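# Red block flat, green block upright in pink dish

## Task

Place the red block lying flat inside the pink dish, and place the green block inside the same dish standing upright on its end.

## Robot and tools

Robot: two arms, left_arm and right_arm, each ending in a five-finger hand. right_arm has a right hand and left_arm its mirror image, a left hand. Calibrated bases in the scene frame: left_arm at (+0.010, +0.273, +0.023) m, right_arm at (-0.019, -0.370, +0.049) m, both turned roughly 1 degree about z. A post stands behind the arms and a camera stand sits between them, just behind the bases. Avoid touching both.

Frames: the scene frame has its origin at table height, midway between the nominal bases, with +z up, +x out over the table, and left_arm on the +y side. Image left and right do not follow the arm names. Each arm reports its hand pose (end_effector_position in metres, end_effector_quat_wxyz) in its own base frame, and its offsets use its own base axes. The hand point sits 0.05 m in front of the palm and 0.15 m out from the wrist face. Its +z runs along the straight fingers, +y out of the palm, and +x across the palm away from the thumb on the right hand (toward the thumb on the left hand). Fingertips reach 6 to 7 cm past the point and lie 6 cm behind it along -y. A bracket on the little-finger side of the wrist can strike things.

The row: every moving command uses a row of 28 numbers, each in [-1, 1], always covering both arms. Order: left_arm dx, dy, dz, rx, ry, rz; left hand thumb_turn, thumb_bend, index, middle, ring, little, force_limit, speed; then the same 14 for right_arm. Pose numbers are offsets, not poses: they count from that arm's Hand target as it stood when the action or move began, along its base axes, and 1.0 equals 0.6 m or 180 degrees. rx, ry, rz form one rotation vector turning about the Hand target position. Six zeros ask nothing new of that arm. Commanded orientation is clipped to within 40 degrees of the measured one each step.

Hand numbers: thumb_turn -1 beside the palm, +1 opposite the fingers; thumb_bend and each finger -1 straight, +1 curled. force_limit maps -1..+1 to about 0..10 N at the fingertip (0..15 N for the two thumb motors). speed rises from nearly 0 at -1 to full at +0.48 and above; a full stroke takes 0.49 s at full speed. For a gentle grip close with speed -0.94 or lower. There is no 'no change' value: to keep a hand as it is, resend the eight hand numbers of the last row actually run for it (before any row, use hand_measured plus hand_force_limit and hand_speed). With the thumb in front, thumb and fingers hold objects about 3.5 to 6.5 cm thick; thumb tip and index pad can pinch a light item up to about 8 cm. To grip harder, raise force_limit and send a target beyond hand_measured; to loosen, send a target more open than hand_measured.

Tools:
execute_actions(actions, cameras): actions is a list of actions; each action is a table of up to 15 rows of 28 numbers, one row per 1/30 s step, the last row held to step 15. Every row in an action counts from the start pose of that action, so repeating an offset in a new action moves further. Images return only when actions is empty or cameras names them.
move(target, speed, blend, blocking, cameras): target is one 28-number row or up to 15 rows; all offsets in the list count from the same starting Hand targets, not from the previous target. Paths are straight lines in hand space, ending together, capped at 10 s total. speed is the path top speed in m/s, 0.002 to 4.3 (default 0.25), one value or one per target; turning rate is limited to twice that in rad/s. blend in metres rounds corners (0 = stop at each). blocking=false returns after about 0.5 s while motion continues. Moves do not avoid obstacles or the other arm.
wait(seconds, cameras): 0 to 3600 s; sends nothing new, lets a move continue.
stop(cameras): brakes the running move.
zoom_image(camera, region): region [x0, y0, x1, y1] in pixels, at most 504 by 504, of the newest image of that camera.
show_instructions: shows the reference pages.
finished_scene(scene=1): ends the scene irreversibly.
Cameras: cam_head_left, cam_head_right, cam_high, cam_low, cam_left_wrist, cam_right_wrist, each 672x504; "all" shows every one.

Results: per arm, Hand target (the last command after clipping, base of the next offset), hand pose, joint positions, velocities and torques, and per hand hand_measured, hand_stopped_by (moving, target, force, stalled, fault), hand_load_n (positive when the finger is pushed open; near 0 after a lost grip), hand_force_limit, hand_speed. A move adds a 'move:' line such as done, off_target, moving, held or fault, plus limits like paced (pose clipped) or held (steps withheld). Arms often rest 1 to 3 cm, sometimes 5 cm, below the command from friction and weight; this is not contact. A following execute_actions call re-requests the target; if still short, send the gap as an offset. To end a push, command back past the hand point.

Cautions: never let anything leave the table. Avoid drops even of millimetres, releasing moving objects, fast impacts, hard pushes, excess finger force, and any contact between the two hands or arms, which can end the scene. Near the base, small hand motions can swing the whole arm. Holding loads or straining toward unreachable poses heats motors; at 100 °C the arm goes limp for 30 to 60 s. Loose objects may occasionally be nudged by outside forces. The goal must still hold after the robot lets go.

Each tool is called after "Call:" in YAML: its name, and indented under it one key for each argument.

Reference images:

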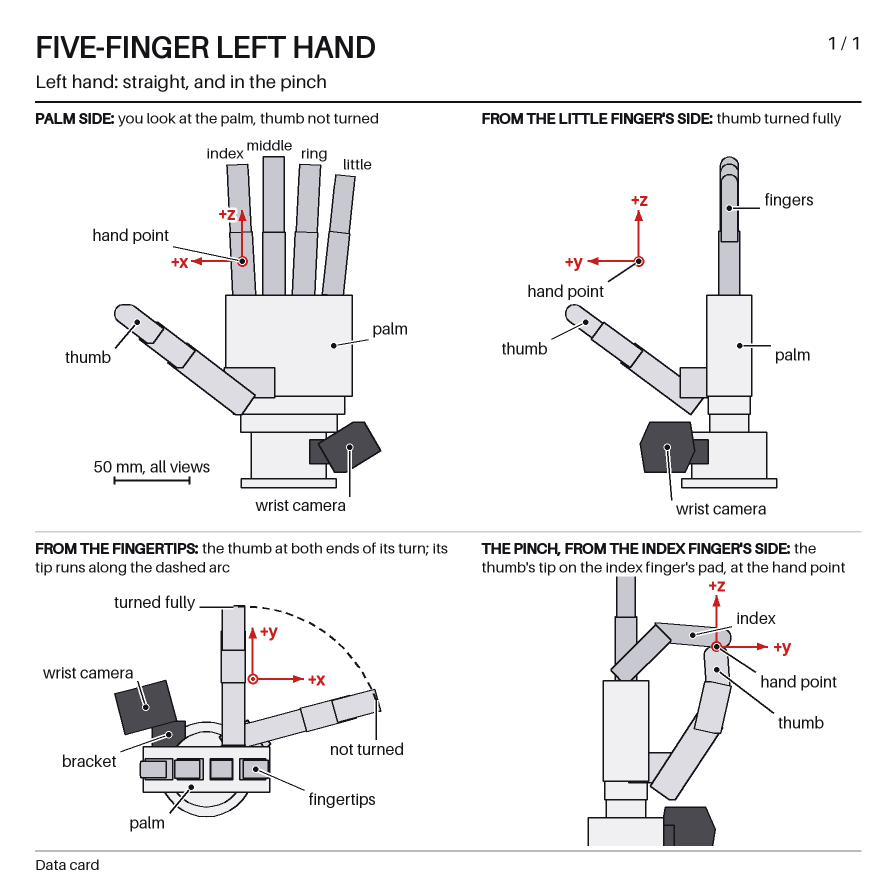

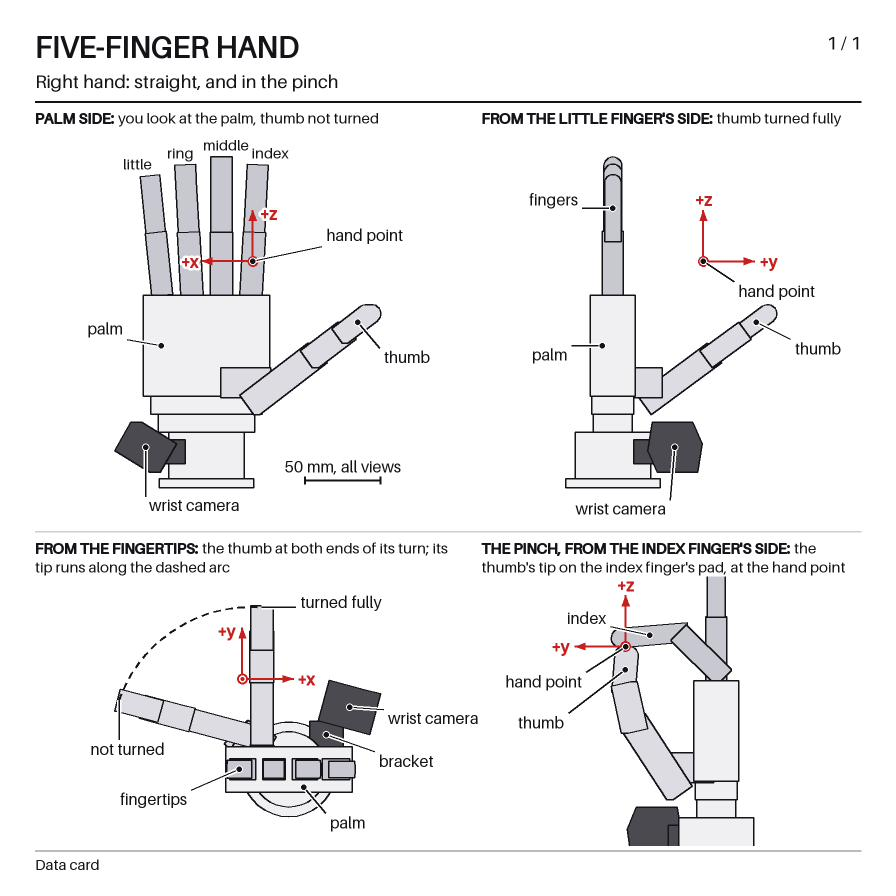

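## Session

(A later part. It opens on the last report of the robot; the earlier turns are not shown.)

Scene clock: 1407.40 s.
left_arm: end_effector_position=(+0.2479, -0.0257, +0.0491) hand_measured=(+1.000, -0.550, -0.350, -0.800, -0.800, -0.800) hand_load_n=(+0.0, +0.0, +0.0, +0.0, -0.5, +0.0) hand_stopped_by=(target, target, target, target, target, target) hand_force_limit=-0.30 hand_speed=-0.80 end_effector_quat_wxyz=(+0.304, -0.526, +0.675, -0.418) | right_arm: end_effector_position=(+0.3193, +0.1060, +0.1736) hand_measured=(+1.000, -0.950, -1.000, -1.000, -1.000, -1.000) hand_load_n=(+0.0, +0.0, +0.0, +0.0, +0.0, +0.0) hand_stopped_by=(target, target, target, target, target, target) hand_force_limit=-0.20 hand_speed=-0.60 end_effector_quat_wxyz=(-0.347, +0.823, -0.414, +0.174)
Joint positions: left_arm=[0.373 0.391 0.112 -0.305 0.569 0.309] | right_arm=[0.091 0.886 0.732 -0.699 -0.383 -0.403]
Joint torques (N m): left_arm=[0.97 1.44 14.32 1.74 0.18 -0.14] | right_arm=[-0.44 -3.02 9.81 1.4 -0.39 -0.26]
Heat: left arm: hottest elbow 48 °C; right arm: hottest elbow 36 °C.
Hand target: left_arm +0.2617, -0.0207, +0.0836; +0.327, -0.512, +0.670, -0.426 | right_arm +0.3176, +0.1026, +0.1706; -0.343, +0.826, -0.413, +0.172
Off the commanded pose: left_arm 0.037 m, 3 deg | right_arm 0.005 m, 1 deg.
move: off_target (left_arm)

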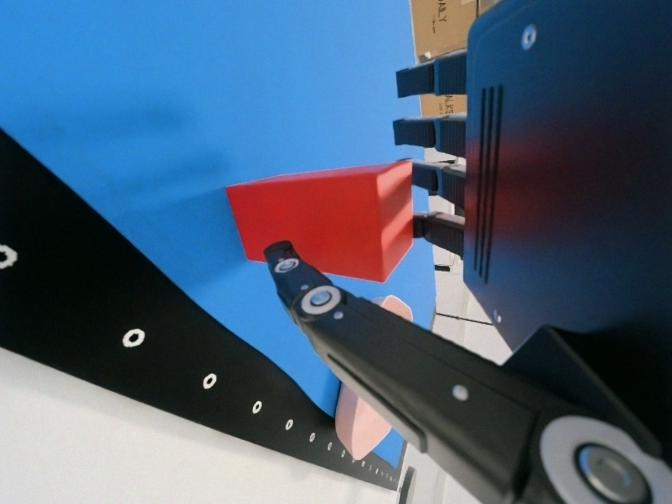

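Call:
move:
  target:
    - [0,0,0,0,0,0,1,-0.85,-0.8,-0.8,-0.8,-0.8,-0.3,-0.5,0,0,0,0,0,0,1,-0.95,-1,-1,-1,-1,-0.2,-0.6]
    - [0.015,0,0.08,0,0,0,1,-0.85,-0.8,-0.8,-0.8,-0.8,-0.3,-0.5,0,0,0,0,0,0,1,-0.95,-1,-1,-1,-1,-0.2,-0.6]
  speed: 0.15
  cameras: ["cam_left_wrist","cam_low"]

Call:
zoom_image:
  camera: "cam_left_wrist"
  region: [150, 70, 420, 290]

Scene clock: 1413.93 s.
left_arm: end_effector_position=(+0.2599, -0.0256, +0.0993) hand_measured=(+1.000, -0.850, -0.800, -0.800, -0.800, -0.800) hand_load_n=(+0.0, -0.5, +0.0, +0.0, +0.0, +0.0) hand_stopped_by=(target, target, target, target, target, target) hand_force_limit=-0.30 hand_speed=-0.50 end_effector_quat_wxyz=(+0.306, -0.524, +0.676, -0.419) | right_arm: end_effector_position=(+0.3193, +0.1060, +0.1736) hand_measured=(+1.000, -0.950, -1.000, -1.000, -1.000, -1.000) hand_load_n=(+0.0, +0.0, +0.0, +0.0, +0.0, +0.0) hand_stopped_by=(target, target, target, target, target, target) hand_force_limit=-0.20 hand_speed=-0.60 end_effector_quat_wxyz=(-0.347, +0.823, -0.414, +0.174)
Joint positions: left_arm=[0.343 0.39 0.244 -0.424 0.544 0.292] | right_arm=[0.091 0.886 0.732 -0.699 -0.383 -0.403]
Joint torques (N m): left_arm=[1.49 1.32 14.27 1.92 0.41 -0.09] | right_arm=[-0.73 -3.25 9.74 1.39 -0.4 -0.25]
Heat: left arm: hottest elbow 49 °C; right arm: hottest elbow 36 °C.
Hand target: left_arm +0.2707, -0.0207, +0.1315; +0.327, -0.512, +0.670, -0.426 | right_arm +0.3176, +0.1026, +0.1706; -0.343, +0.826, -0.413, +0.172
Off the commanded pose: left_arm 0.034 m, 3 deg | right_arm 0.005 m, 1 deg.
move: off_target (left_arm)
Images, in order (width x height): cam_low 672x504, cam_left_wrist 672x504.

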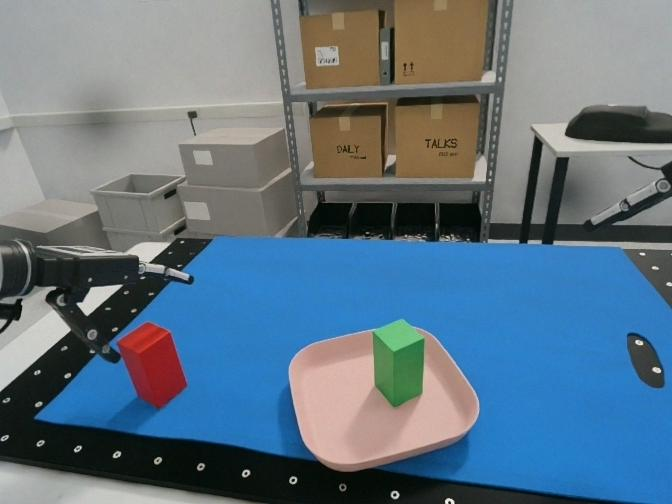

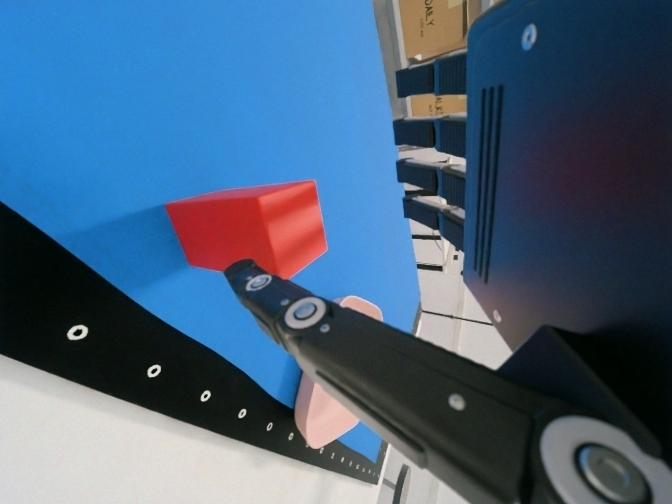

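Scaled by 1.867.

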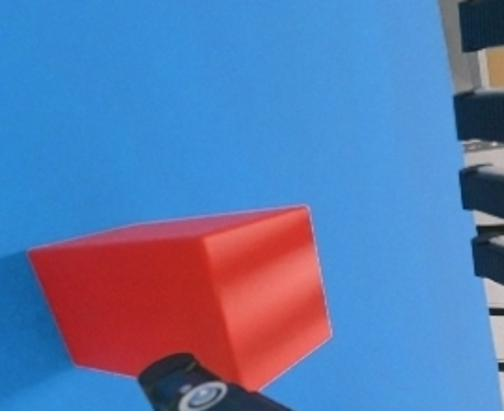

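Call:
move:
  target: [-0.002,-0.019,-0.1167,0,0,-0.03,1,-0.8,-0.8,-0.8,-0.8,-0.8,-0.3,-0.5,0,0,0,0,0,0,1,-0.95,-1,-1,-1,-1,-0.2,-0.6]
  speed: 0.1
  cameras: ["cam_left_wrist","cam_low"]

Call:
zoom_image:
  camera: "cam_left_wrist"
  region: [150, 70, 450, 310]

Call:
zoom_image:
  camera: "cam_low"
  region: [40, 220, 240, 420]

Scene clock: 1435.97 s.
left_arm: end_effector_position=(+0.2685, -0.0320, +0.0638) hand_measured=(+1.000, -0.800, -0.800, -0.800, -0.800, -0.800) hand_load_n=(+0.0, +0.5, +0.0, +0.0, +0.0, +0.0) hand_stopped_by=(target, target, target, target, target, target) hand_force_limit=-0.30 hand_speed=-0.50 end_effector_quat_wxyz=(+0.303, -0.485, +0.691, -0.441) | right_arm: end_effector_position=(+0.3193, +0.1060, +0.1736) hand_measured=(+1.000, -0.950, -1.000, -1.000, -1.000, -1.000) hand_load_n=(+0.0, +0.0, +0.0, +0.0, +0.0, +0.0) hand_stopped_by=(target, target, target, target, target, target) hand_force_limit=-0.20 hand_speed=-0.60 end_effector_quat_wxyz=(-0.347, +0.823, -0.414, +0.174)
Joint positions: left_arm=[0.347 0.53 0.153 -0.177 0.625 0.338] | right_arm=[0.091 0.886 0.732 -0.699 -0.383 -0.403]
Joint torques (N m): left_arm=[1.03 2.02 8.68 3.23 0.36 -0.02] | right_arm=[-0.5 -3.14 9.81 1.28 -0.4 -0.26]
Motor temperatures (°C): left_arm=[27 27 56 24 28 25] | right_arm=[25 26 36 25 26 26]
Heat: left arm: hottest elbow 56 °C; right arm: hottest elbow 36 °C.
Hand target: left_arm +0.2695, -0.0320, +0.0614; +0.306, -0.480, +0.694, -0.441 | right_arm +0.3176, +0.1026, +0.1706; -0.343, +0.826, -0.413, +0.172
Off the commanded pose: left_arm 0.002 m, 1 deg | right_arm 0.005 m, 1 deg.
move: done
Images, in order (width x height): cam_low 672x504, cam_left_wrist 672x504.

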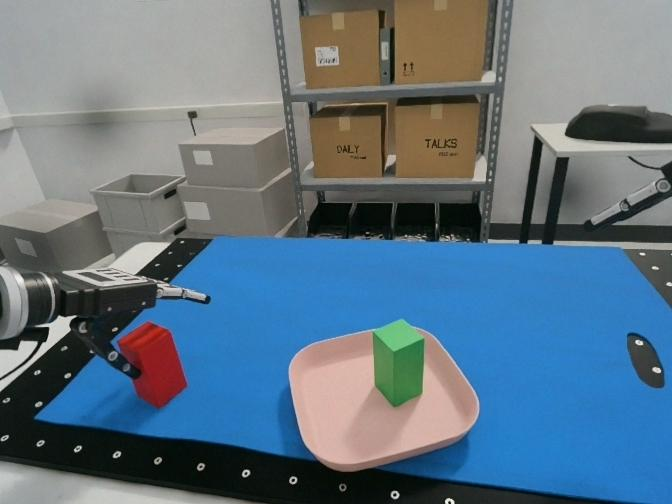

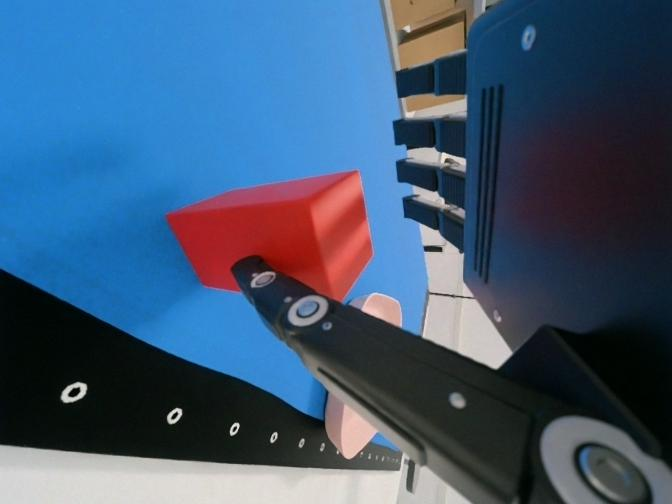

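Scaled by 1.680.

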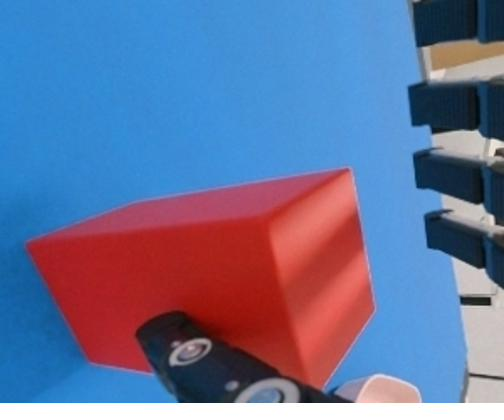

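Scaled by 2.520.

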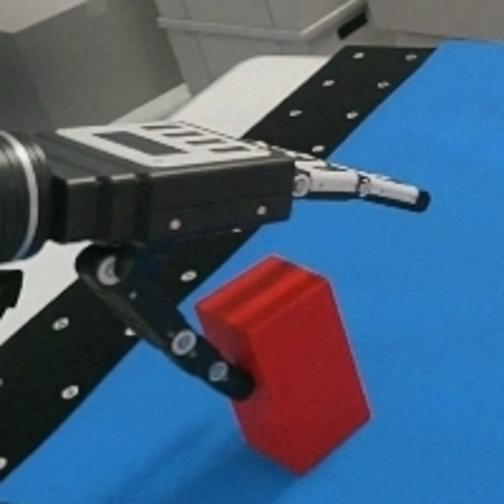

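Call:
execute_actions:
  actions:
    - [[0,0,0,0,0,0,1,-0.55,-0.35,-0.8,-0.8,-0.8,-0.5,-0.8,0,0,0,0,0,0,1,-0.95,-1,-1,-1,-1,-0.2,-0.6]]
    - [[0,0,0,0,0,0,1,-0.2,0.0,-0.8,-0.8,-0.8,-0.5,-0.93,0,0,0,0,0,0,1,-0.95,-1,-1,-1,-1,-0.2,-0.6]]
    - [[0,0,0,0,0,0,1,-0.2,0.0,-0.8,-0.8,-0.8,-0.5,-0.93,0,0,0,0,0,0,1,-0.95,-1,-1,-1,-1,-0.2,-0.6]]
    - [[0,0,0,0,0,0,1,-0.2,0.0,-0.8,-0.8,-0.8,-0.5,-0.93,0,0,0,0,0,0,1,-0.95,-1,-1,-1,-1,-0.2,-0.6]]
  cameras: ["cam_left_wrist"]

Call:
zoom_image:
  camera: "cam_left_wrist"
  region: [150, 70, 450, 310]

Scene clock: 1446.27 s.
left_arm: end_effector_position=(+0.2686, -0.0320, +0.0638) hand_measured=(+1.000, -0.486, -0.186, -0.800, -0.800, -0.800) hand_load_n=(-0.5, +4.0, +2.5, +0.0, +0.0, +0.0) hand_stopped_by=(target, force, force, target, target, target) hand_force_limit=-0.50 hand_speed=-0.93 end_effector_quat_wxyz=(+0.304, -0.485, +0.691, -0.441) | right_arm: end_effector_position=(+0.3193, +0.1060, +0.1736) hand_measured=(+1.000, -0.950, -1.000, -1.000, -1.000, -1.000) hand_load_n=(+0.0, +0.0, +0.0, +0.0, +0.0, +0.0) hand_stopped_by=(target, target, target, target, target, target) hand_force_limit=-0.20 hand_speed=-0.60 end_effector_quat_wxyz=(-0.347, +0.823, -0.414, +0.174)
Joint positions: left_arm=[0.347 0.53 0.153 -0.177 0.625 0.338] | right_arm=[0.091 0.886 0.732 -0.699 -0.383 -0.403]
Joint torques (N m): left_arm=[1.49 1.44 8.72 3.21 0.37 -0.02] | right_arm=[-0.5 -3.19 9.85 1.42 -0.4 -0.25]
Heat: left arm: hottest elbow 53 °C; right arm: hottest elbow 36 °C.
Hand target: left_arm +0.2695, -0.0320, +0.0615; +0.307, -0.480, +0.694, -0.441 | right_arm +0.3176, +0.1026, +0.1706; -0.343, +0.826, -0.413, +0.172
Off the commanded pose: left_arm 0.003 m, 1 deg | right_arm 0.005 m, 1 deg.

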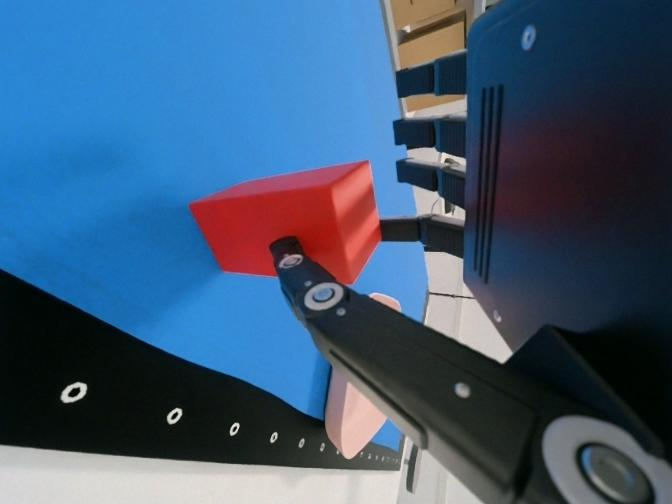

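Scaled by 1.680.

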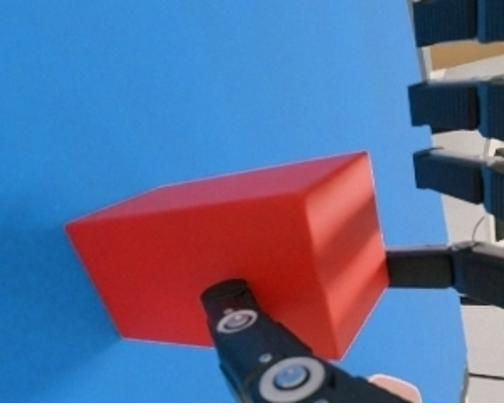

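Call:
move:
  target:
    - [0,0,-0.01,0,0,0,1,-0.2,0,-0.8,-0.8,-0.8,-0.5,-0.93,0,0,0,0,0,0,1,-0.95,-1,-1,-1,-1,-0.2,-0.6]
    - [-0.0103,-0.0312,-0.006,0,0,0,1,-0.2,0,-0.8,-0.8,-0.8,-0.5,-0.93,0,0,0,0,0,0,1,-0.95,-1,-1,-1,-1,-0.2,-0.6]
    - [-0.0206,-0.06,-0.0083,0,0,0,1,-0.2,0,-0.8,-0.8,-0.8,-0.5,-0.93,0,0,0,0,0,0,1,-0.95,-1,-1,-1,-1,-0.2,-0.6]
  speed: 0.05
  blend: 0.008
  cameras: ["cam_left_wrist","cam_low"]

Call:
zoom_image:
  camera: "cam_low"
  region: [40, 220, 240, 420]

Scene clock: 1455.57 s.
left_arm: end_effector_position=(+0.2615, -0.0657, +0.0620) hand_measured=(+1.000, -0.486, -0.186, -0.800, -0.800, -0.800) hand_load_n=(+0.0, +1.5, +1.0, +0.0, +0.0, +0.0) hand_stopped_by=(target, force, force, target, target, target) hand_force_limit=-0.50 hand_speed=-0.93 end_effector_quat_wxyz=(+0.314, -0.475, +0.693, -0.442) | right_arm: end_effector_position=(+0.3193, +0.1060, +0.1736) hand_measured=(+1.000, -0.950, -1.000, -1.000, -1.000, -1.000) hand_load_n=(+0.0, -0.5, +0.0, -0.5, -0.5, +0.0) hand_stopped_by=(target, target, target, target, target, target) hand_force_limit=-0.20 hand_speed=-0.60 end_effector_quat_wxyz=(-0.347, +0.823, -0.414, +0.174)
Joint positions: left_arm=[0.117 0.389 0.108 -0.189 0.426 0.222] | right_arm=[0.091 0.886 0.732 -0.699 -0.383 -0.403]
Joint torques (N m): left_arm=[1.03 1.03 8.76 2.02 0.09 -0.14] | right_arm=[-0.44 -3.31 9.84 1.35 -0.38 -0.27]
Heat: left arm: hottest elbow 52 °C; right arm: hottest elbow 36 °C.
Hand target: left_arm +0.2572, -0.0680, +0.0566; +0.307, -0.480, +0.693, -0.441 | right_arm +0.3176, +0.1026, +0.1706; -0.343, +0.826, -0.413, +0.172
Off the commanded pose: left_arm 0.007 m, 1 deg | right_arm 0.005 m, 1 deg.
move: done; blend cut to 0.003 m at target 1
Images, in order (width x height): cam_low 672x504, cam_left_wrist 672x504.

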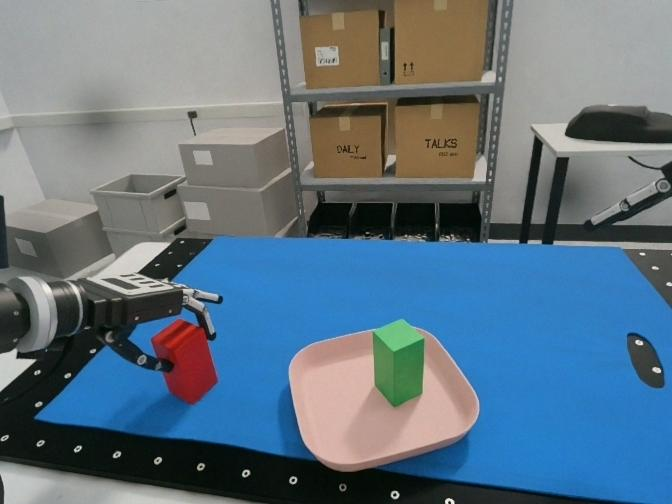

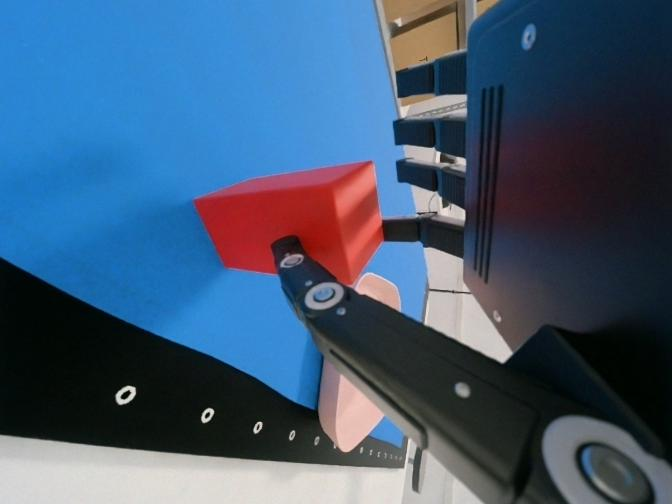

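Scaled by 2.520.

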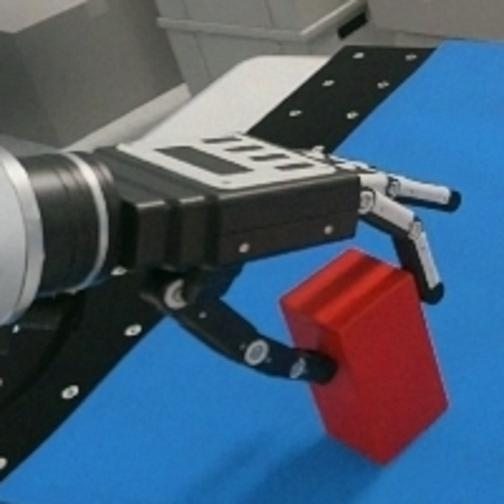

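Call:
move:
  target:
    - [0,0,0,0,0,0,1,-0.65,-0.42,-0.8,-0.8,-0.8,-0.5,-0.8,0,0,0,0,0,0,1,-0.95,-1,-1,-1,-1,-0.2,-0.6]
    - [-0.005,-0.0185,-0.008,0,0,0,1,-0.65,-0.42,-0.8,-0.8,-0.8,-0.5,-0.8,0,0,0,0,0,0,1,-0.95,-1,-1,-1,-1,-0.2,-0.6]
  speed: 0.06
  cameras: ["cam_left_wrist","cam_low"]

Call:
zoom_image:
  camera: "cam_left_wrist"
  region: [170, 70, 450, 300]

Call:
zoom_image:
  camera: "cam_low"
  region: [60, 240, 260, 430]

Scene clock: 1481.80 s.
left_arm: end_effector_position=(+0.2565, -0.0774, +0.0552) hand_measured=(+1.000, -0.650, -0.420, -0.800, -0.800, -0.800) hand_load_n=(+0.0, +0.0, +0.0, +0.0, +0.0, +0.0) hand_stopped_by=(target, target, target, target, target, target) hand_force_limit=-0.50 hand_speed=-0.80 end_effector_quat_wxyz=(+0.310, -0.477, +0.694, -0.441) | right_arm: end_effector_position=(+0.3193, +0.1060, +0.1736) hand_measured=(+1.000, -0.950, -1.000, -1.000, -1.000, -1.000) hand_load_n=(+0.0, +0.0, +0.0, +0.0, +0.0, +0.0) hand_stopped_by=(target, target, target, target, target, target) hand_force_limit=-0.20 hand_speed=-0.60 end_effector_quat_wxyz=(-0.347, +0.823, -0.414, +0.174)
Joint positions: left_arm=[0.031 0.361 0.088 -0.189 0.349 0.18] | right_arm=[0.091 0.886 0.732 -0.699 -0.383 -0.403]
Joint torques (N m): left_arm=[0.56 1.55 8.98 2.36 0.04 -0.2] | right_arm=[-0.56 -3.25 9.84 1.35 -0.38 -0.27]
Motor temperatures (°C): left_arm=[27 27 49 24 28 25] | right_arm=[25 26 36 25 26 26]
Heat: left arm: hottest elbow 49 °C; right arm: hottest elbow 36 °C.
Hand target: left_arm +0.2542, -0.0791, +0.0518; +0.307, -0.480, +0.694, -0.441 | right_arm +0.3176, +0.1026, +0.1706; -0.343, +0.826, -0.413, +0.172
Off the commanded pose: left_arm 0.004 m, 1 deg | right_arm 0.005 m, 1 deg.
move: done
Images, in order (width x height): cam_low 672x504, cam_left_wrist 672x504.

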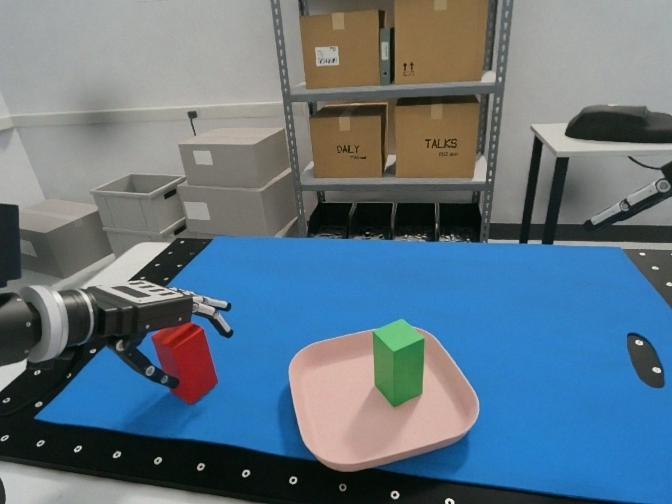

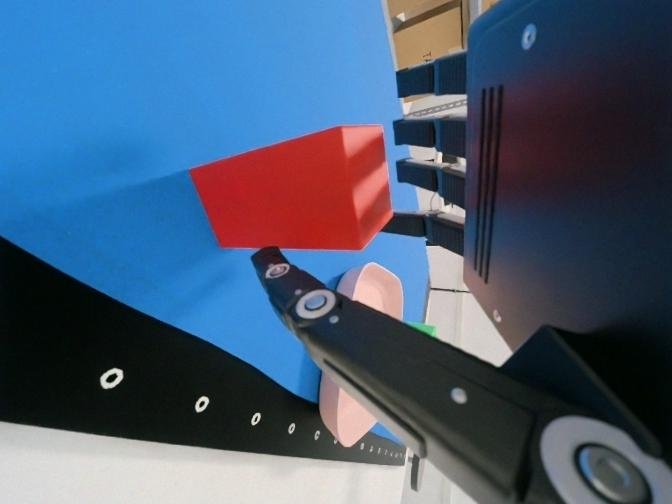

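Scaled by 1.800.

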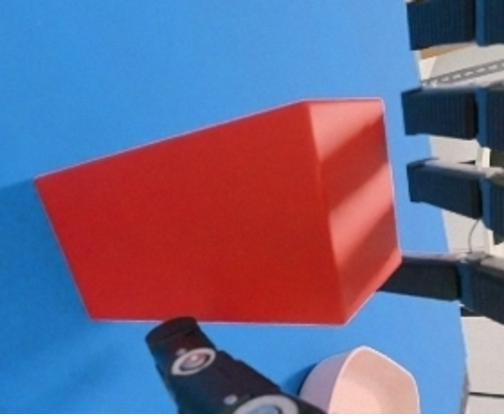

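Scaled by 2.520.

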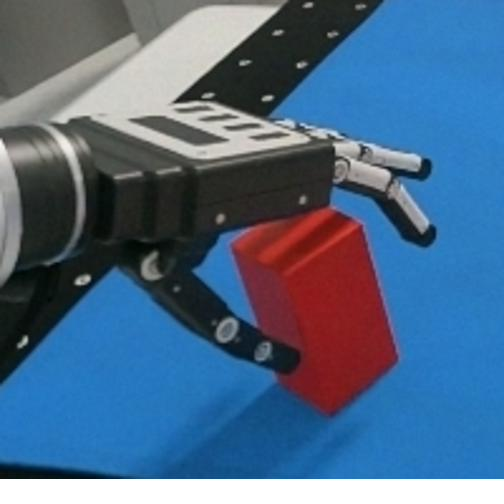

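Call:
move:
  target: [0.0255,0.0173,0.009,0,0,0,1,-0.72,-0.42,-0.8,-0.8,-0.8,-0.5,-0.8,0,0,0,0,0,0,1,-0.95,-1,-1,-1,-1,-0.2,-0.6]
  speed: 0.06
  cameras: ["cam_left_wrist","cam_low"]

Call:
zoom_image:
  camera: "cam_left_wrist"
  region: [170, 70, 450, 300]

Call:
zoom_image:
  camera: "cam_low"
  region: [60, 240, 260, 430]

Scene clock: 1491.73 s.
left_arm: end_effector_position=(+0.2578, -0.0704, +0.0432) hand_measured=(+1.000, -0.720, -0.420, -0.800, -0.800, -0.800) hand_load_n=(+0.0, +0.5, -0.5, +0.0, +0.0, +0.0) hand_stopped_by=(target, target, target, target, target, target) hand_force_limit=-0.50 hand_speed=-0.80 end_effector_quat_wxyz=(+0.292, -0.491, +0.696, -0.435) | right_arm: end_effector_position=(+0.3193, +0.1060, +0.1736) hand_measured=(+1.000, -0.950, -1.000, -1.000, -1.000, -1.000) hand_load_n=(+0.0, +0.0, +0.0, +0.0, +0.0, -0.5) hand_stopped_by=(target, target, target, target, target, target) hand_force_limit=-0.20 hand_speed=-0.60 end_effector_quat_wxyz=(-0.347, +0.823, -0.414, +0.174)
Joint positions: left_arm=[0.093 0.462 0.088 -0.14 0.406 0.197] | right_arm=[0.091 0.886 0.732 -0.699 -0.383 -0.403]
Joint torques (N m): left_arm=[1.9 2.08 11.26 3.22 0.38 -0.05] | right_arm=[-0.56 -3.19 9.8 1.35 -0.4 -0.26]
Heat: left arm: hottest elbow 48 °C; right arm: hottest elbow 36 °C.
Hand target: left_arm +0.2695, -0.0687, +0.0572; +0.307, -0.480, +0.693, -0.441 | right_arm +0.3176, +0.1026, +0.1706; -0.343, +0.826, -0.413, +0.172
Off the commanded pose: left_arm 0.018 m, 2 deg | right_arm 0.005 m, 1 deg.
move: off_target (left_arm)
Images, in order (width x height): cam_low 672x504, cam_left_wrist 672x504.

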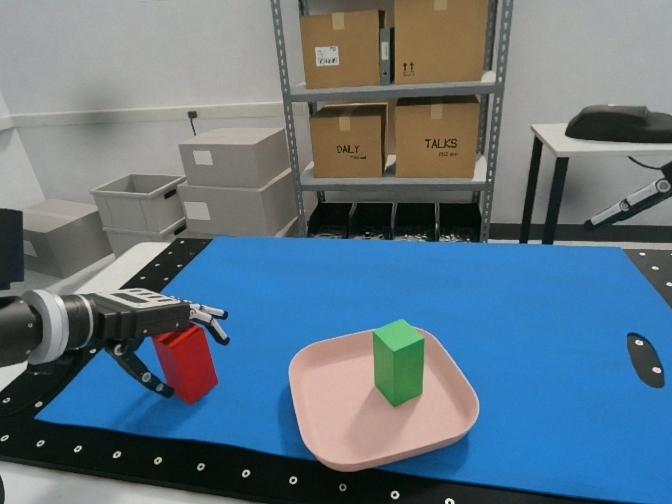

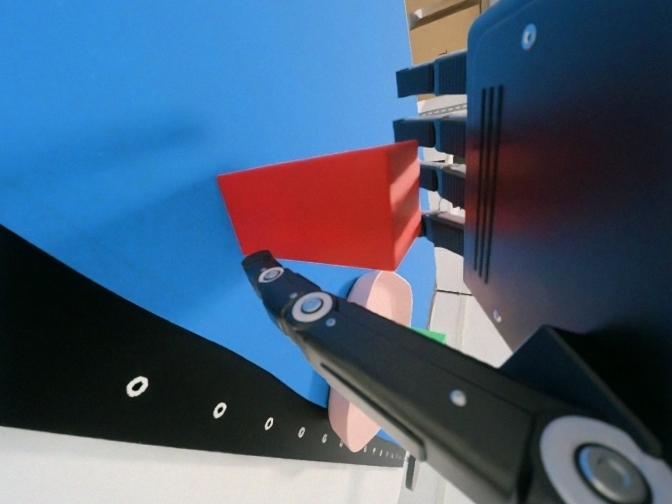

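Scaled by 1.800.

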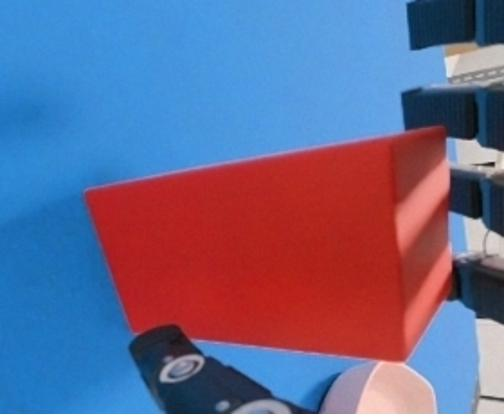

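Scaled by 2.520.

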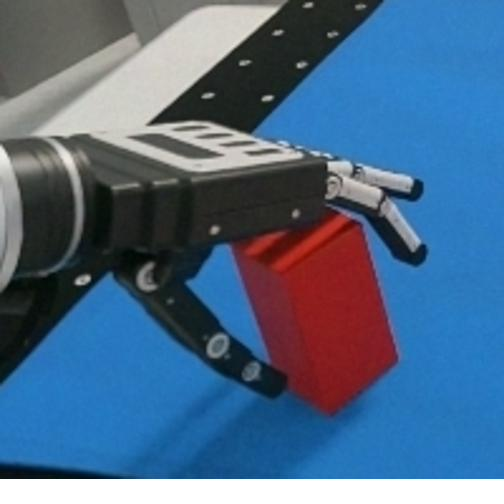

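Call:
move:
  target:
    - [0,0,0.08,0,0,0,1,-0.8,-0.8,-0.8,-0.8,-0.8,-0.5,-0.5,0,0,0,0,0,0,1,-0.95,-1,-1,-1,-1,-0.2,-0.6]
    - [0.01,0,0.12,0,0,0,1,-0.8,-0.8,-0.8,-0.8,-0.8,-0.5,-0.5,0,0,0,0,0,0,1,-0.95,-1,-1,-1,-1,-0.2,-0.6]
  speed: 0.15
  blend: 0.01
  cameras: ["cam_left_wrist"]

Call:
zoom_image:
  camera: "cam_left_wrist"
  region: [150, 90, 400, 300]

Scene clock: 1498.00 s.
left_arm: end_effector_position=(+0.2627, -0.0720, +0.0940) hand_measured=(+1.000, -0.800, -0.800, -0.800, -0.800, -0.800) hand_load_n=(+0.0, +0.0, +0.0, +0.0, +0.0, +0.0) hand_stopped_by=(target, target, target, target, target, target) hand_force_limit=-0.50 hand_speed=-0.50 end_effector_quat_wxyz=(+0.284, -0.493, +0.702, -0.429) | right_arm: end_effector_position=(+0.3193, +0.1060, +0.1736) hand_measured=(+1.000, -0.950, -1.000, -1.000, -1.000, -1.000) hand_load_n=(+0.0, +0.0, +0.0, +0.0, +0.0, +0.0) hand_stopped_by=(target, target, target, target, target, target) hand_force_limit=-0.20 hand_speed=-0.60 end_effector_quat_wxyz=(-0.347, +0.823, -0.414, +0.174)
Joint positions: left_arm=[0.078 0.413 0.231 -0.355 0.395 0.197] | right_arm=[0.091 0.886 0.732 -0.699 -0.383 -0.403]
Joint torques (N m): left_arm=[2.32 0.73 14.37 1.91 0.41 -0.03] | right_arm=[-0.44 -3.02 9.87 1.35 -0.39 -0.27]
Heat: left arm: hottest elbow 49 °C; right arm: hottest elbow 36 °C.
Hand target: left_arm +0.2754, -0.0688, +0.1291; +0.306, -0.480, +0.694, -0.441 | right_arm +0.3176, +0.1026, +0.1706; -0.343, +0.826, -0.413, +0.172
Off the commanded pose: left_arm 0.038 m, 3 deg | right_arm 0.005 m, 1 deg.
move: off_target (left_arm)

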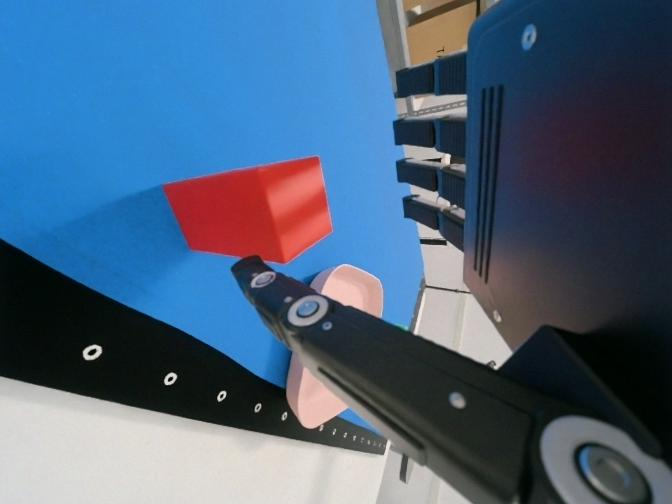

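Scaled by 2.016.

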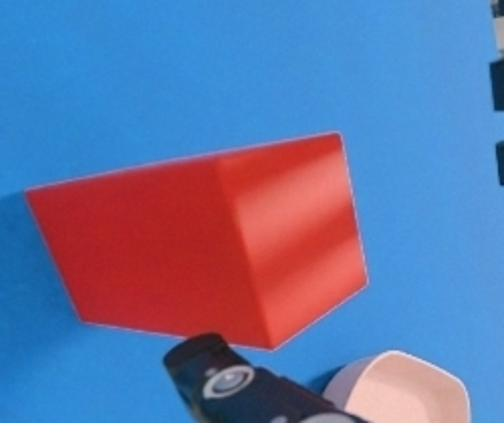

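Call:
move:
  target:
    - [-0.0097,-0.0073,0,0,0,-0.0444,1,-0.8,-0.8,-0.8,-0.8,-0.8,-0.5,-0.5,0,0,0,0,0,0,1,-0.95,-1,-1,-1,-1,-0.2,-0.6]
    - [-0.0097,-0.0073,-0.126,0,0,-0.0444,1,-0.8,-0.8,-0.8,-0.8,-0.8,-0.5,-0.5,0,0,0,0,0,0,1,-0.95,-1,-1,-1,-1,-0.2,-0.6]
  speed: 0.08
  cameras: ["cam_left_wrist","cam_low"]

Scene clock: 1540.03 s.
left_arm: end_effector_position=(+0.2692, -0.0738, +0.0563) hand_measured=(+1.000, -0.800, -0.800, -0.800, -0.800, -0.800) hand_load_n=(+0.0, +0.0, +0.0, -0.5, +0.0, +0.0) hand_stopped_by=(target, target, target, target, target, target) hand_force_limit=-0.50 hand_speed=-0.50 end_effector_quat_wxyz=(+0.272, -0.432, +0.725, -0.461) | right_arm: end_effector_position=(+0.3193, +0.1060, +0.1736) hand_measured=(+1.000, -0.950, -1.000, -1.000, -1.000, -1.000) hand_load_n=(+0.0, +0.0, +0.0, +0.0, +0.0, +0.0) hand_stopped_by=(target, target, target, target, target, target) hand_force_limit=-0.20 hand_speed=-0.60 end_effector_quat_wxyz=(-0.347, +0.823, -0.414, +0.174)
Joint positions: left_arm=[0.169 0.605 0.143 -0.078 0.596 0.32] | right_arm=[0.091 0.886 0.732 -0.699 -0.383 -0.403]
Joint torques (N m): left_arm=[1.61 1.26 8.23 3.11 0.36 -0.06] | right_arm=[-0.44 -3.37 9.83 1.36 -0.42 -0.27]
Motor temperatures (°C): left_arm=[27 27 59 24 28 25] | right_arm=[25 26 36 24 26 26]
Heat: left arm: hottest elbow 59 °C; right arm: hottest elbow 36 °C.
Hand target: left_arm +0.2697, -0.0732, +0.0535; +0.275, -0.430, +0.725, -0.462 | right_arm +0.3176, +0.1026, +0.1706; -0.343, +0.826, -0.413, +0.172
Off the commanded pose: left_arm 0.003 m, 0 deg | right_arm 0.005 m, 1 deg.
move: done
Images, in order (width x height): cam_low 672x504, cam_left_wrist 672x504.

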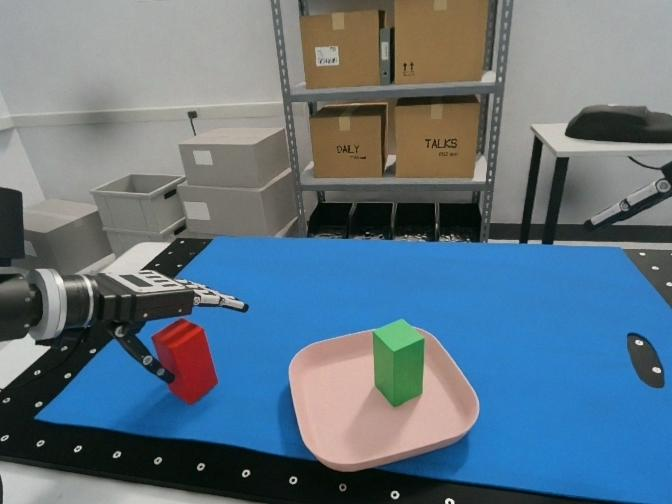

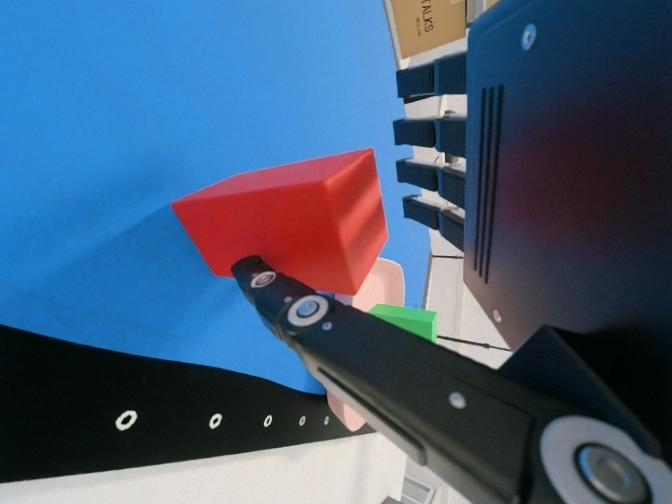

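Call:
zoom_image:
  camera: "cam_left_wrist"
  region: [150, 110, 420, 320]

Scaled by 1.867.

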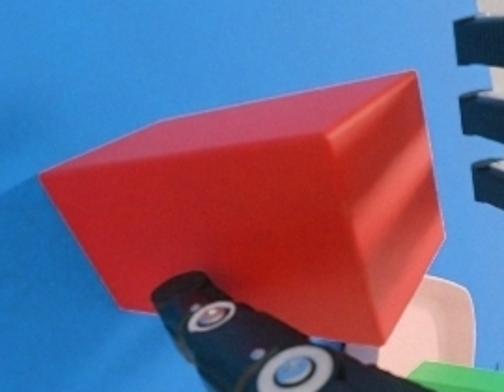

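Call:
execute_actions:
  actions:
    - [[0,0,0,0,0,0,1,-0.55,-0.35,-0.8,-0.8,-0.8,-0.5,-0.9,0,0,0,0,0,0,1,-0.95,-1,-1,-1,-1,-0.2,-0.6]]

Call:
wait:
  seconds: 2.5
  cameras: ["cam_left_wrist"]

Scene clock: 1552.50 s.
left_arm: end_effector_position=(+0.2692, -0.0738, +0.0562) hand_measured=(+1.000, -0.550, -0.350, -0.800, -0.800, -0.800) hand_load_n=(+0.5, +0.0, +0.0, +0.0, +0.0, +0.0) hand_stopped_by=(target, target, target, target, target, target) hand_force_limit=-0.50 hand_speed=-0.90 end_effector_quat_wxyz=(+0.272, -0.433, +0.725, -0.461) | right_arm: end_effector_position=(+0.3193, +0.1060, +0.1736) hand_measured=(+1.000, -0.950, -1.000, -1.000, -1.000, -1.000) hand_load_n=(+0.0, +0.0, +0.0, +0.0, +0.0, +0.0) hand_stopped_by=(target, target, target, target, target, target) hand_force_limit=-0.20 hand_speed=-0.60 end_effector_quat_wxyz=(-0.347, +0.823, -0.414, +0.174)
Joint positions: left_arm=[0.169 0.606 0.143 -0.078 0.596 0.32] | right_arm=[0.091 0.886 0.732 -0.699 -0.383 -0.403]
Joint torques (N m): left_arm=[1.49 1.03 8.32 3.08 0.37 -0.04] | right_arm=[-0.5 -3.19 9.84 1.29 -0.38 -0.27]
Motor temperatures (°C): left_arm=[27 27 55 24 28 25] | right_arm=[25 26 36 24 26 26]
Heat: left arm: hottest elbow 55 °C; right arm: hottest elbow 36 °C.
Hand target: left_arm +0.2696, -0.0732, +0.0535; +0.275, -0.430, +0.725, -0.462 | right_arm +0.3176, +0.1026, +0.1706; -0.343, +0.826, -0.413, +0.172
Off the commanded pose: left_arm 0.003 m, 0 deg | right_arm 0.005 m, 1 deg.

Scene clock: 1555.00 s.
left_arm: end_effector_position=(+0.2692, -0.0738, +0.0562) hand_measured=(+1.000, -0.550, -0.350, -0.800, -0.800, -0.800) hand_load_n=(+0.0, +0.5, +0.0, +0.0, +0.0, +0.0) hand_stopped_by=(target, target, target, target, target, target) hand_force_limit=-0.50 hand_speed=-0.90 end_effector_quat_wxyz=(+0.272, -0.433, +0.725, -0.461) | right_arm: end_effector_position=(+0.3193, +0.1060, +0.1736) hand_measured=(+1.000, -0.950, -1.000, -1.000, -1.000, -1.000) hand_load_n=(+0.0, +0.0, +0.0, +0.0, +0.0, +0.0) hand_stopped_by=(target, target, target, target, target, target) hand_force_limit=-0.20 hand_speed=-0.60 end_effector_quat_wxyz=(-0.347, +0.823, -0.414, +0.174)
Joint positions: left_arm=[0.169 0.606 0.143 -0.078 0.596 0.32] | right_arm=[0.091 0.886 0.732 -0.699 -0.383 -0.403]
Joint torques (N m): left_arm=[1.79 0.62 8.13 3.02 0.33 -0.05] | right_arm=[-0.44 -3.55 9.88 1.33 -0.39 -0.26]
Motor temperatures (°C): left_arm=[27 27 55 24 28 25] | right_arm=[25 26 36 24 26 26]
Heat: left arm: hottest elbow 55 °C; right arm: hottest elbow 36 °C.
Hand target: left_arm +0.2696, -0.0732, +0.0535; +0.275, -0.430, +0.725, -0.462 | right_arm +0.3176, +0.1026, +0.1706; -0.343, +0.826, -0.413, +0.172
Off the commanded pose: left_arm 0.003 m, 0 deg | right_arm 0.005 m, 1 deg.
wait: 2.50 s; at rest by 0.17 s

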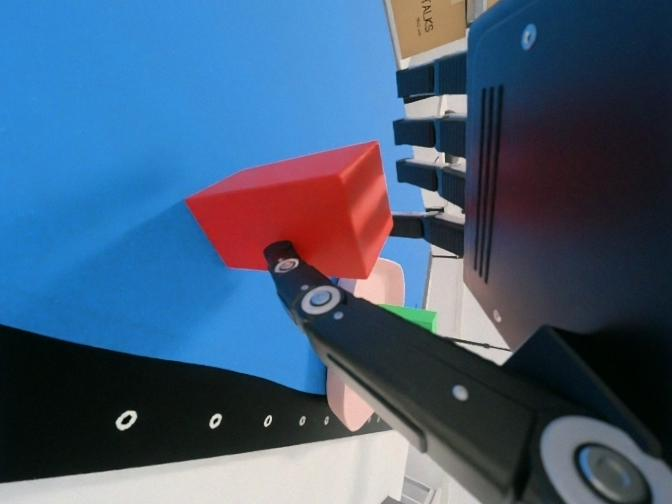

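Call:
execute_actions:
  actions:
    - [[0,0,0,0,0,0,1,-0.2,0.0,-0.8,-0.8,-0.8,-0.5,-0.93,0,0,0,0,0,0,1,-0.95,-1,-1,-1,-1,-0.2,-0.6]]

Call:
wait:
  seconds: 6
  cameras: ["cam_left_wrist"]

Scene clock: 1559.37 s.
left_arm: end_effector_position=(+0.2692, -0.0738, +0.0562) hand_measured=(+1.000, -0.476, -0.188, -0.800, -0.800, -0.800) hand_load_n=(-0.5, +5.5, +2.5, +0.0, +0.0, +0.0) hand_stopped_by=(target, force, force, target, target, target) hand_force_limit=-0.50 hand_speed=-0.93 end_effector_quat_wxyz=(+0.272, -0.433, +0.725, -0.461) | right_arm: end_effector_position=(+0.3193, +0.1060, +0.1736) hand_measured=(+1.000, -0.950, -1.000, -1.000, -1.000, -1.000) hand_load_n=(+0.0, +0.0, +0.0, -0.5, +0.0, +0.0) hand_stopped_by=(target, target, target, target, target, target) hand_force_limit=-0.20 hand_speed=-0.60 end_effector_quat_wxyz=(-0.347, +0.823, -0.414, +0.174)
Joint positions: left_arm=[0.169 0.606 0.143 -0.078 0.596 0.32] | right_arm=[0.091 0.886 0.732 -0.699 -0.383 -0.403]
Joint torques (N m): left_arm=[1.85 1.2 8.32 3.32 0.35 -0.09] | right_arm=[-0.67 -3.08 9.78 1.32 -0.41 -0.28]
Heat: left arm: hottest elbow 54 °C; right arm: hottest elbow 36 °C.
Hand target: left_arm +0.2696, -0.0732, +0.0535; +0.275, -0.430, +0.725, -0.462 | right_arm +0.3176, +0.1026, +0.1706; -0.343, +0.826, -0.413, +0.172
Off the commanded pose: left_arm 0.003 m, 0 deg | right_arm 0.005 m, 1 deg.

Scene clock: 1565.37 s.
left_arm: end_effector_position=(+0.2692, -0.0738, +0.0562) hand_measured=(+1.000, -0.476, -0.188, -0.800, -0.800, -0.800) hand_load_n=(-0.5, +5.0, +2.5, +0.0, +0.0, +0.0) hand_stopped_by=(target, force, force, target, target, target) hand_force_limit=-0.50 hand_speed=-0.93 end_effector_quat_wxyz=(+0.272, -0.433, +0.725, -0.461) | right_arm: end_effector_position=(+0.3193, +0.1060, +0.1736) hand_measured=(+1.000, -0.950, -1.000, -1.000, -1.000, -1.000) hand_load_n=(+0.0, +0.0, +0.0, +0.0, +0.0, +0.0) hand_stopped_by=(target, target, target, target, target, target) hand_force_limit=-0.20 hand_speed=-0.60 end_effector_quat_wxyz=(-0.347, +0.823, -0.414, +0.174)
Joint positions: left_arm=[0.169 0.606 0.143 -0.078 0.596 0.32] | right_arm=[0.091 0.886 0.732 -0.699 -0.383 -0.403]
Joint torques (N m): left_arm=[2.14 1.14 8.28 3.25 0.33 -0.03] | right_arm=[-0.73 -3.25 9.81 1.39 -0.38 -0.27]
Heat: left arm: hottest elbow 53 °C; right arm: hottest elbow 36 °C.
Hand target: left_arm +0.2696, -0.0732, +0.0535; +0.275, -0.430, +0.725, -0.462 | right_arm +0.3176, +0.1026, +0.1706; -0.343, +0.826, -0.413, +0.172
Off the commanded pose: left_arm 0.003 m, 0 deg | right_arm 0.005 m, 1 deg.
wait: 6.00 s; at rest by 0.17 s

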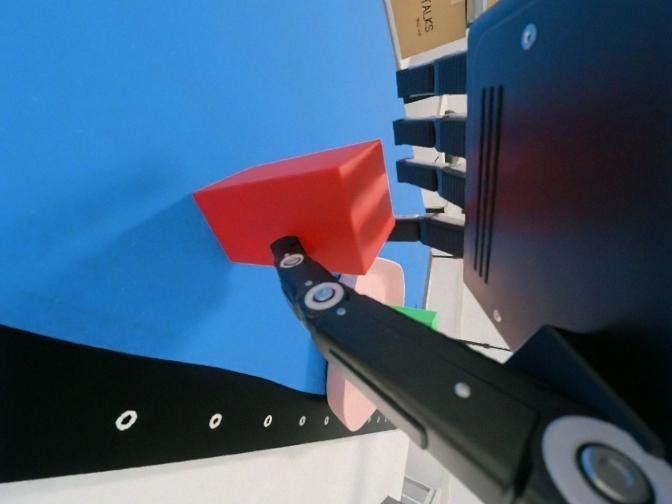

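Call:
move:
  target:
    - [0,0,0,0,0,0,1,-0.8,-0.8,-0.8,-0.8,-0.8,-0.5,-0.8,0,0,0,0,0,0,1,-0.95,-1,-1,-1,-1,-0.2,-0.6]
    - [0.0068,0.013,0.125,0,0,0,1,-0.8,-0.8,-0.8,-0.8,-0.8,-0.5,-0.8,0,0,0,0,0,0,1,-0.95,-1,-1,-1,-1,-0.2,-0.6]
    - [0.0068,0.013,-0.0067,0,0,0,1,-0.8,-0.8,-0.8,-0.8,-0.8,-0.5,-0.8,0,0,0,0,0,0,1,-0.95,-1,-1,-1,-1,-0.2,-0.6]
  speed: [0.1,0.15,0.08]
  cameras: ["cam_left_wrist"]

Scene clock: 1608.23 s.
left_arm: end_effector_position=(+0.2734, -0.0659, +0.0518) hand_measured=(+1.000, -0.800, -0.800, -0.800, -0.800, -0.800) hand_load_n=(+0.0, +0.0, +0.0, +0.0, +0.0, +0.0) hand_stopped_by=(target, target, target, target, target, target) hand_force_limit=-0.50 hand_speed=-0.80 end_effector_quat_wxyz=(+0.272, -0.433, +0.725, -0.461) | right_arm: end_effector_position=(+0.3193, +0.1060, +0.1736) hand_measured=(+1.000, -0.950, -1.000, -1.000, -1.000, -1.000) hand_load_n=(+0.0, +0.0, +0.0, +0.0, +0.0, +0.0) hand_stopped_by=(target, target, target, target, target, target) hand_force_limit=-0.20 hand_speed=-0.60 end_effector_quat_wxyz=(-0.347, +0.823, -0.414, +0.174)
Joint positions: left_arm=[0.212 0.665 0.146 -0.039 0.632 0.348] | right_arm=[0.091 0.886 0.732 -0.699 -0.383 -0.403]
Joint torques (N m): left_arm=[1.96 0.15 8.05 3.29 0.4 -0.03] | right_arm=[-0.38 -3.19 9.77 1.35 -0.42 -0.27]
Motor temperatures (°C): left_arm=[27 27 49 25 28 25] | right_arm=[25 26 36 24 26 26]
Heat: left arm: hottest elbow 49 °C; right arm: hottest elbow 36 °C.
Hand target: left_arm +0.2738, -0.0653, +0.0495; +0.275, -0.430, +0.725, -0.461 | right_arm +0.3176, +0.1026, +0.1706; -0.343, +0.826, -0.413, +0.172
Off the commanded pose: left_arm 0.002 m, 0 deg | right_arm 0.005 m, 1 deg.
move: done

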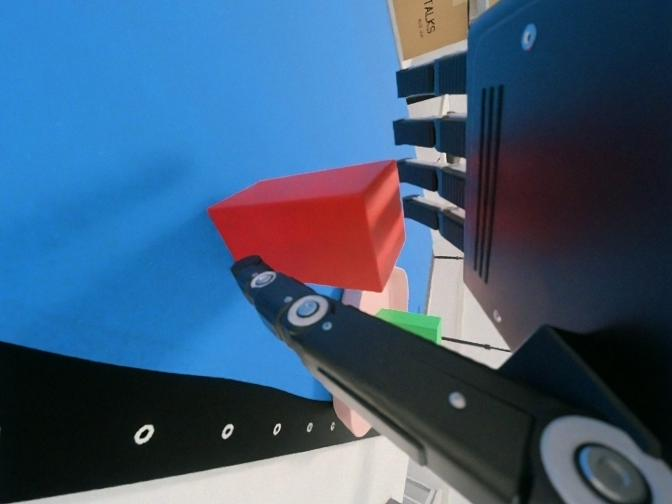

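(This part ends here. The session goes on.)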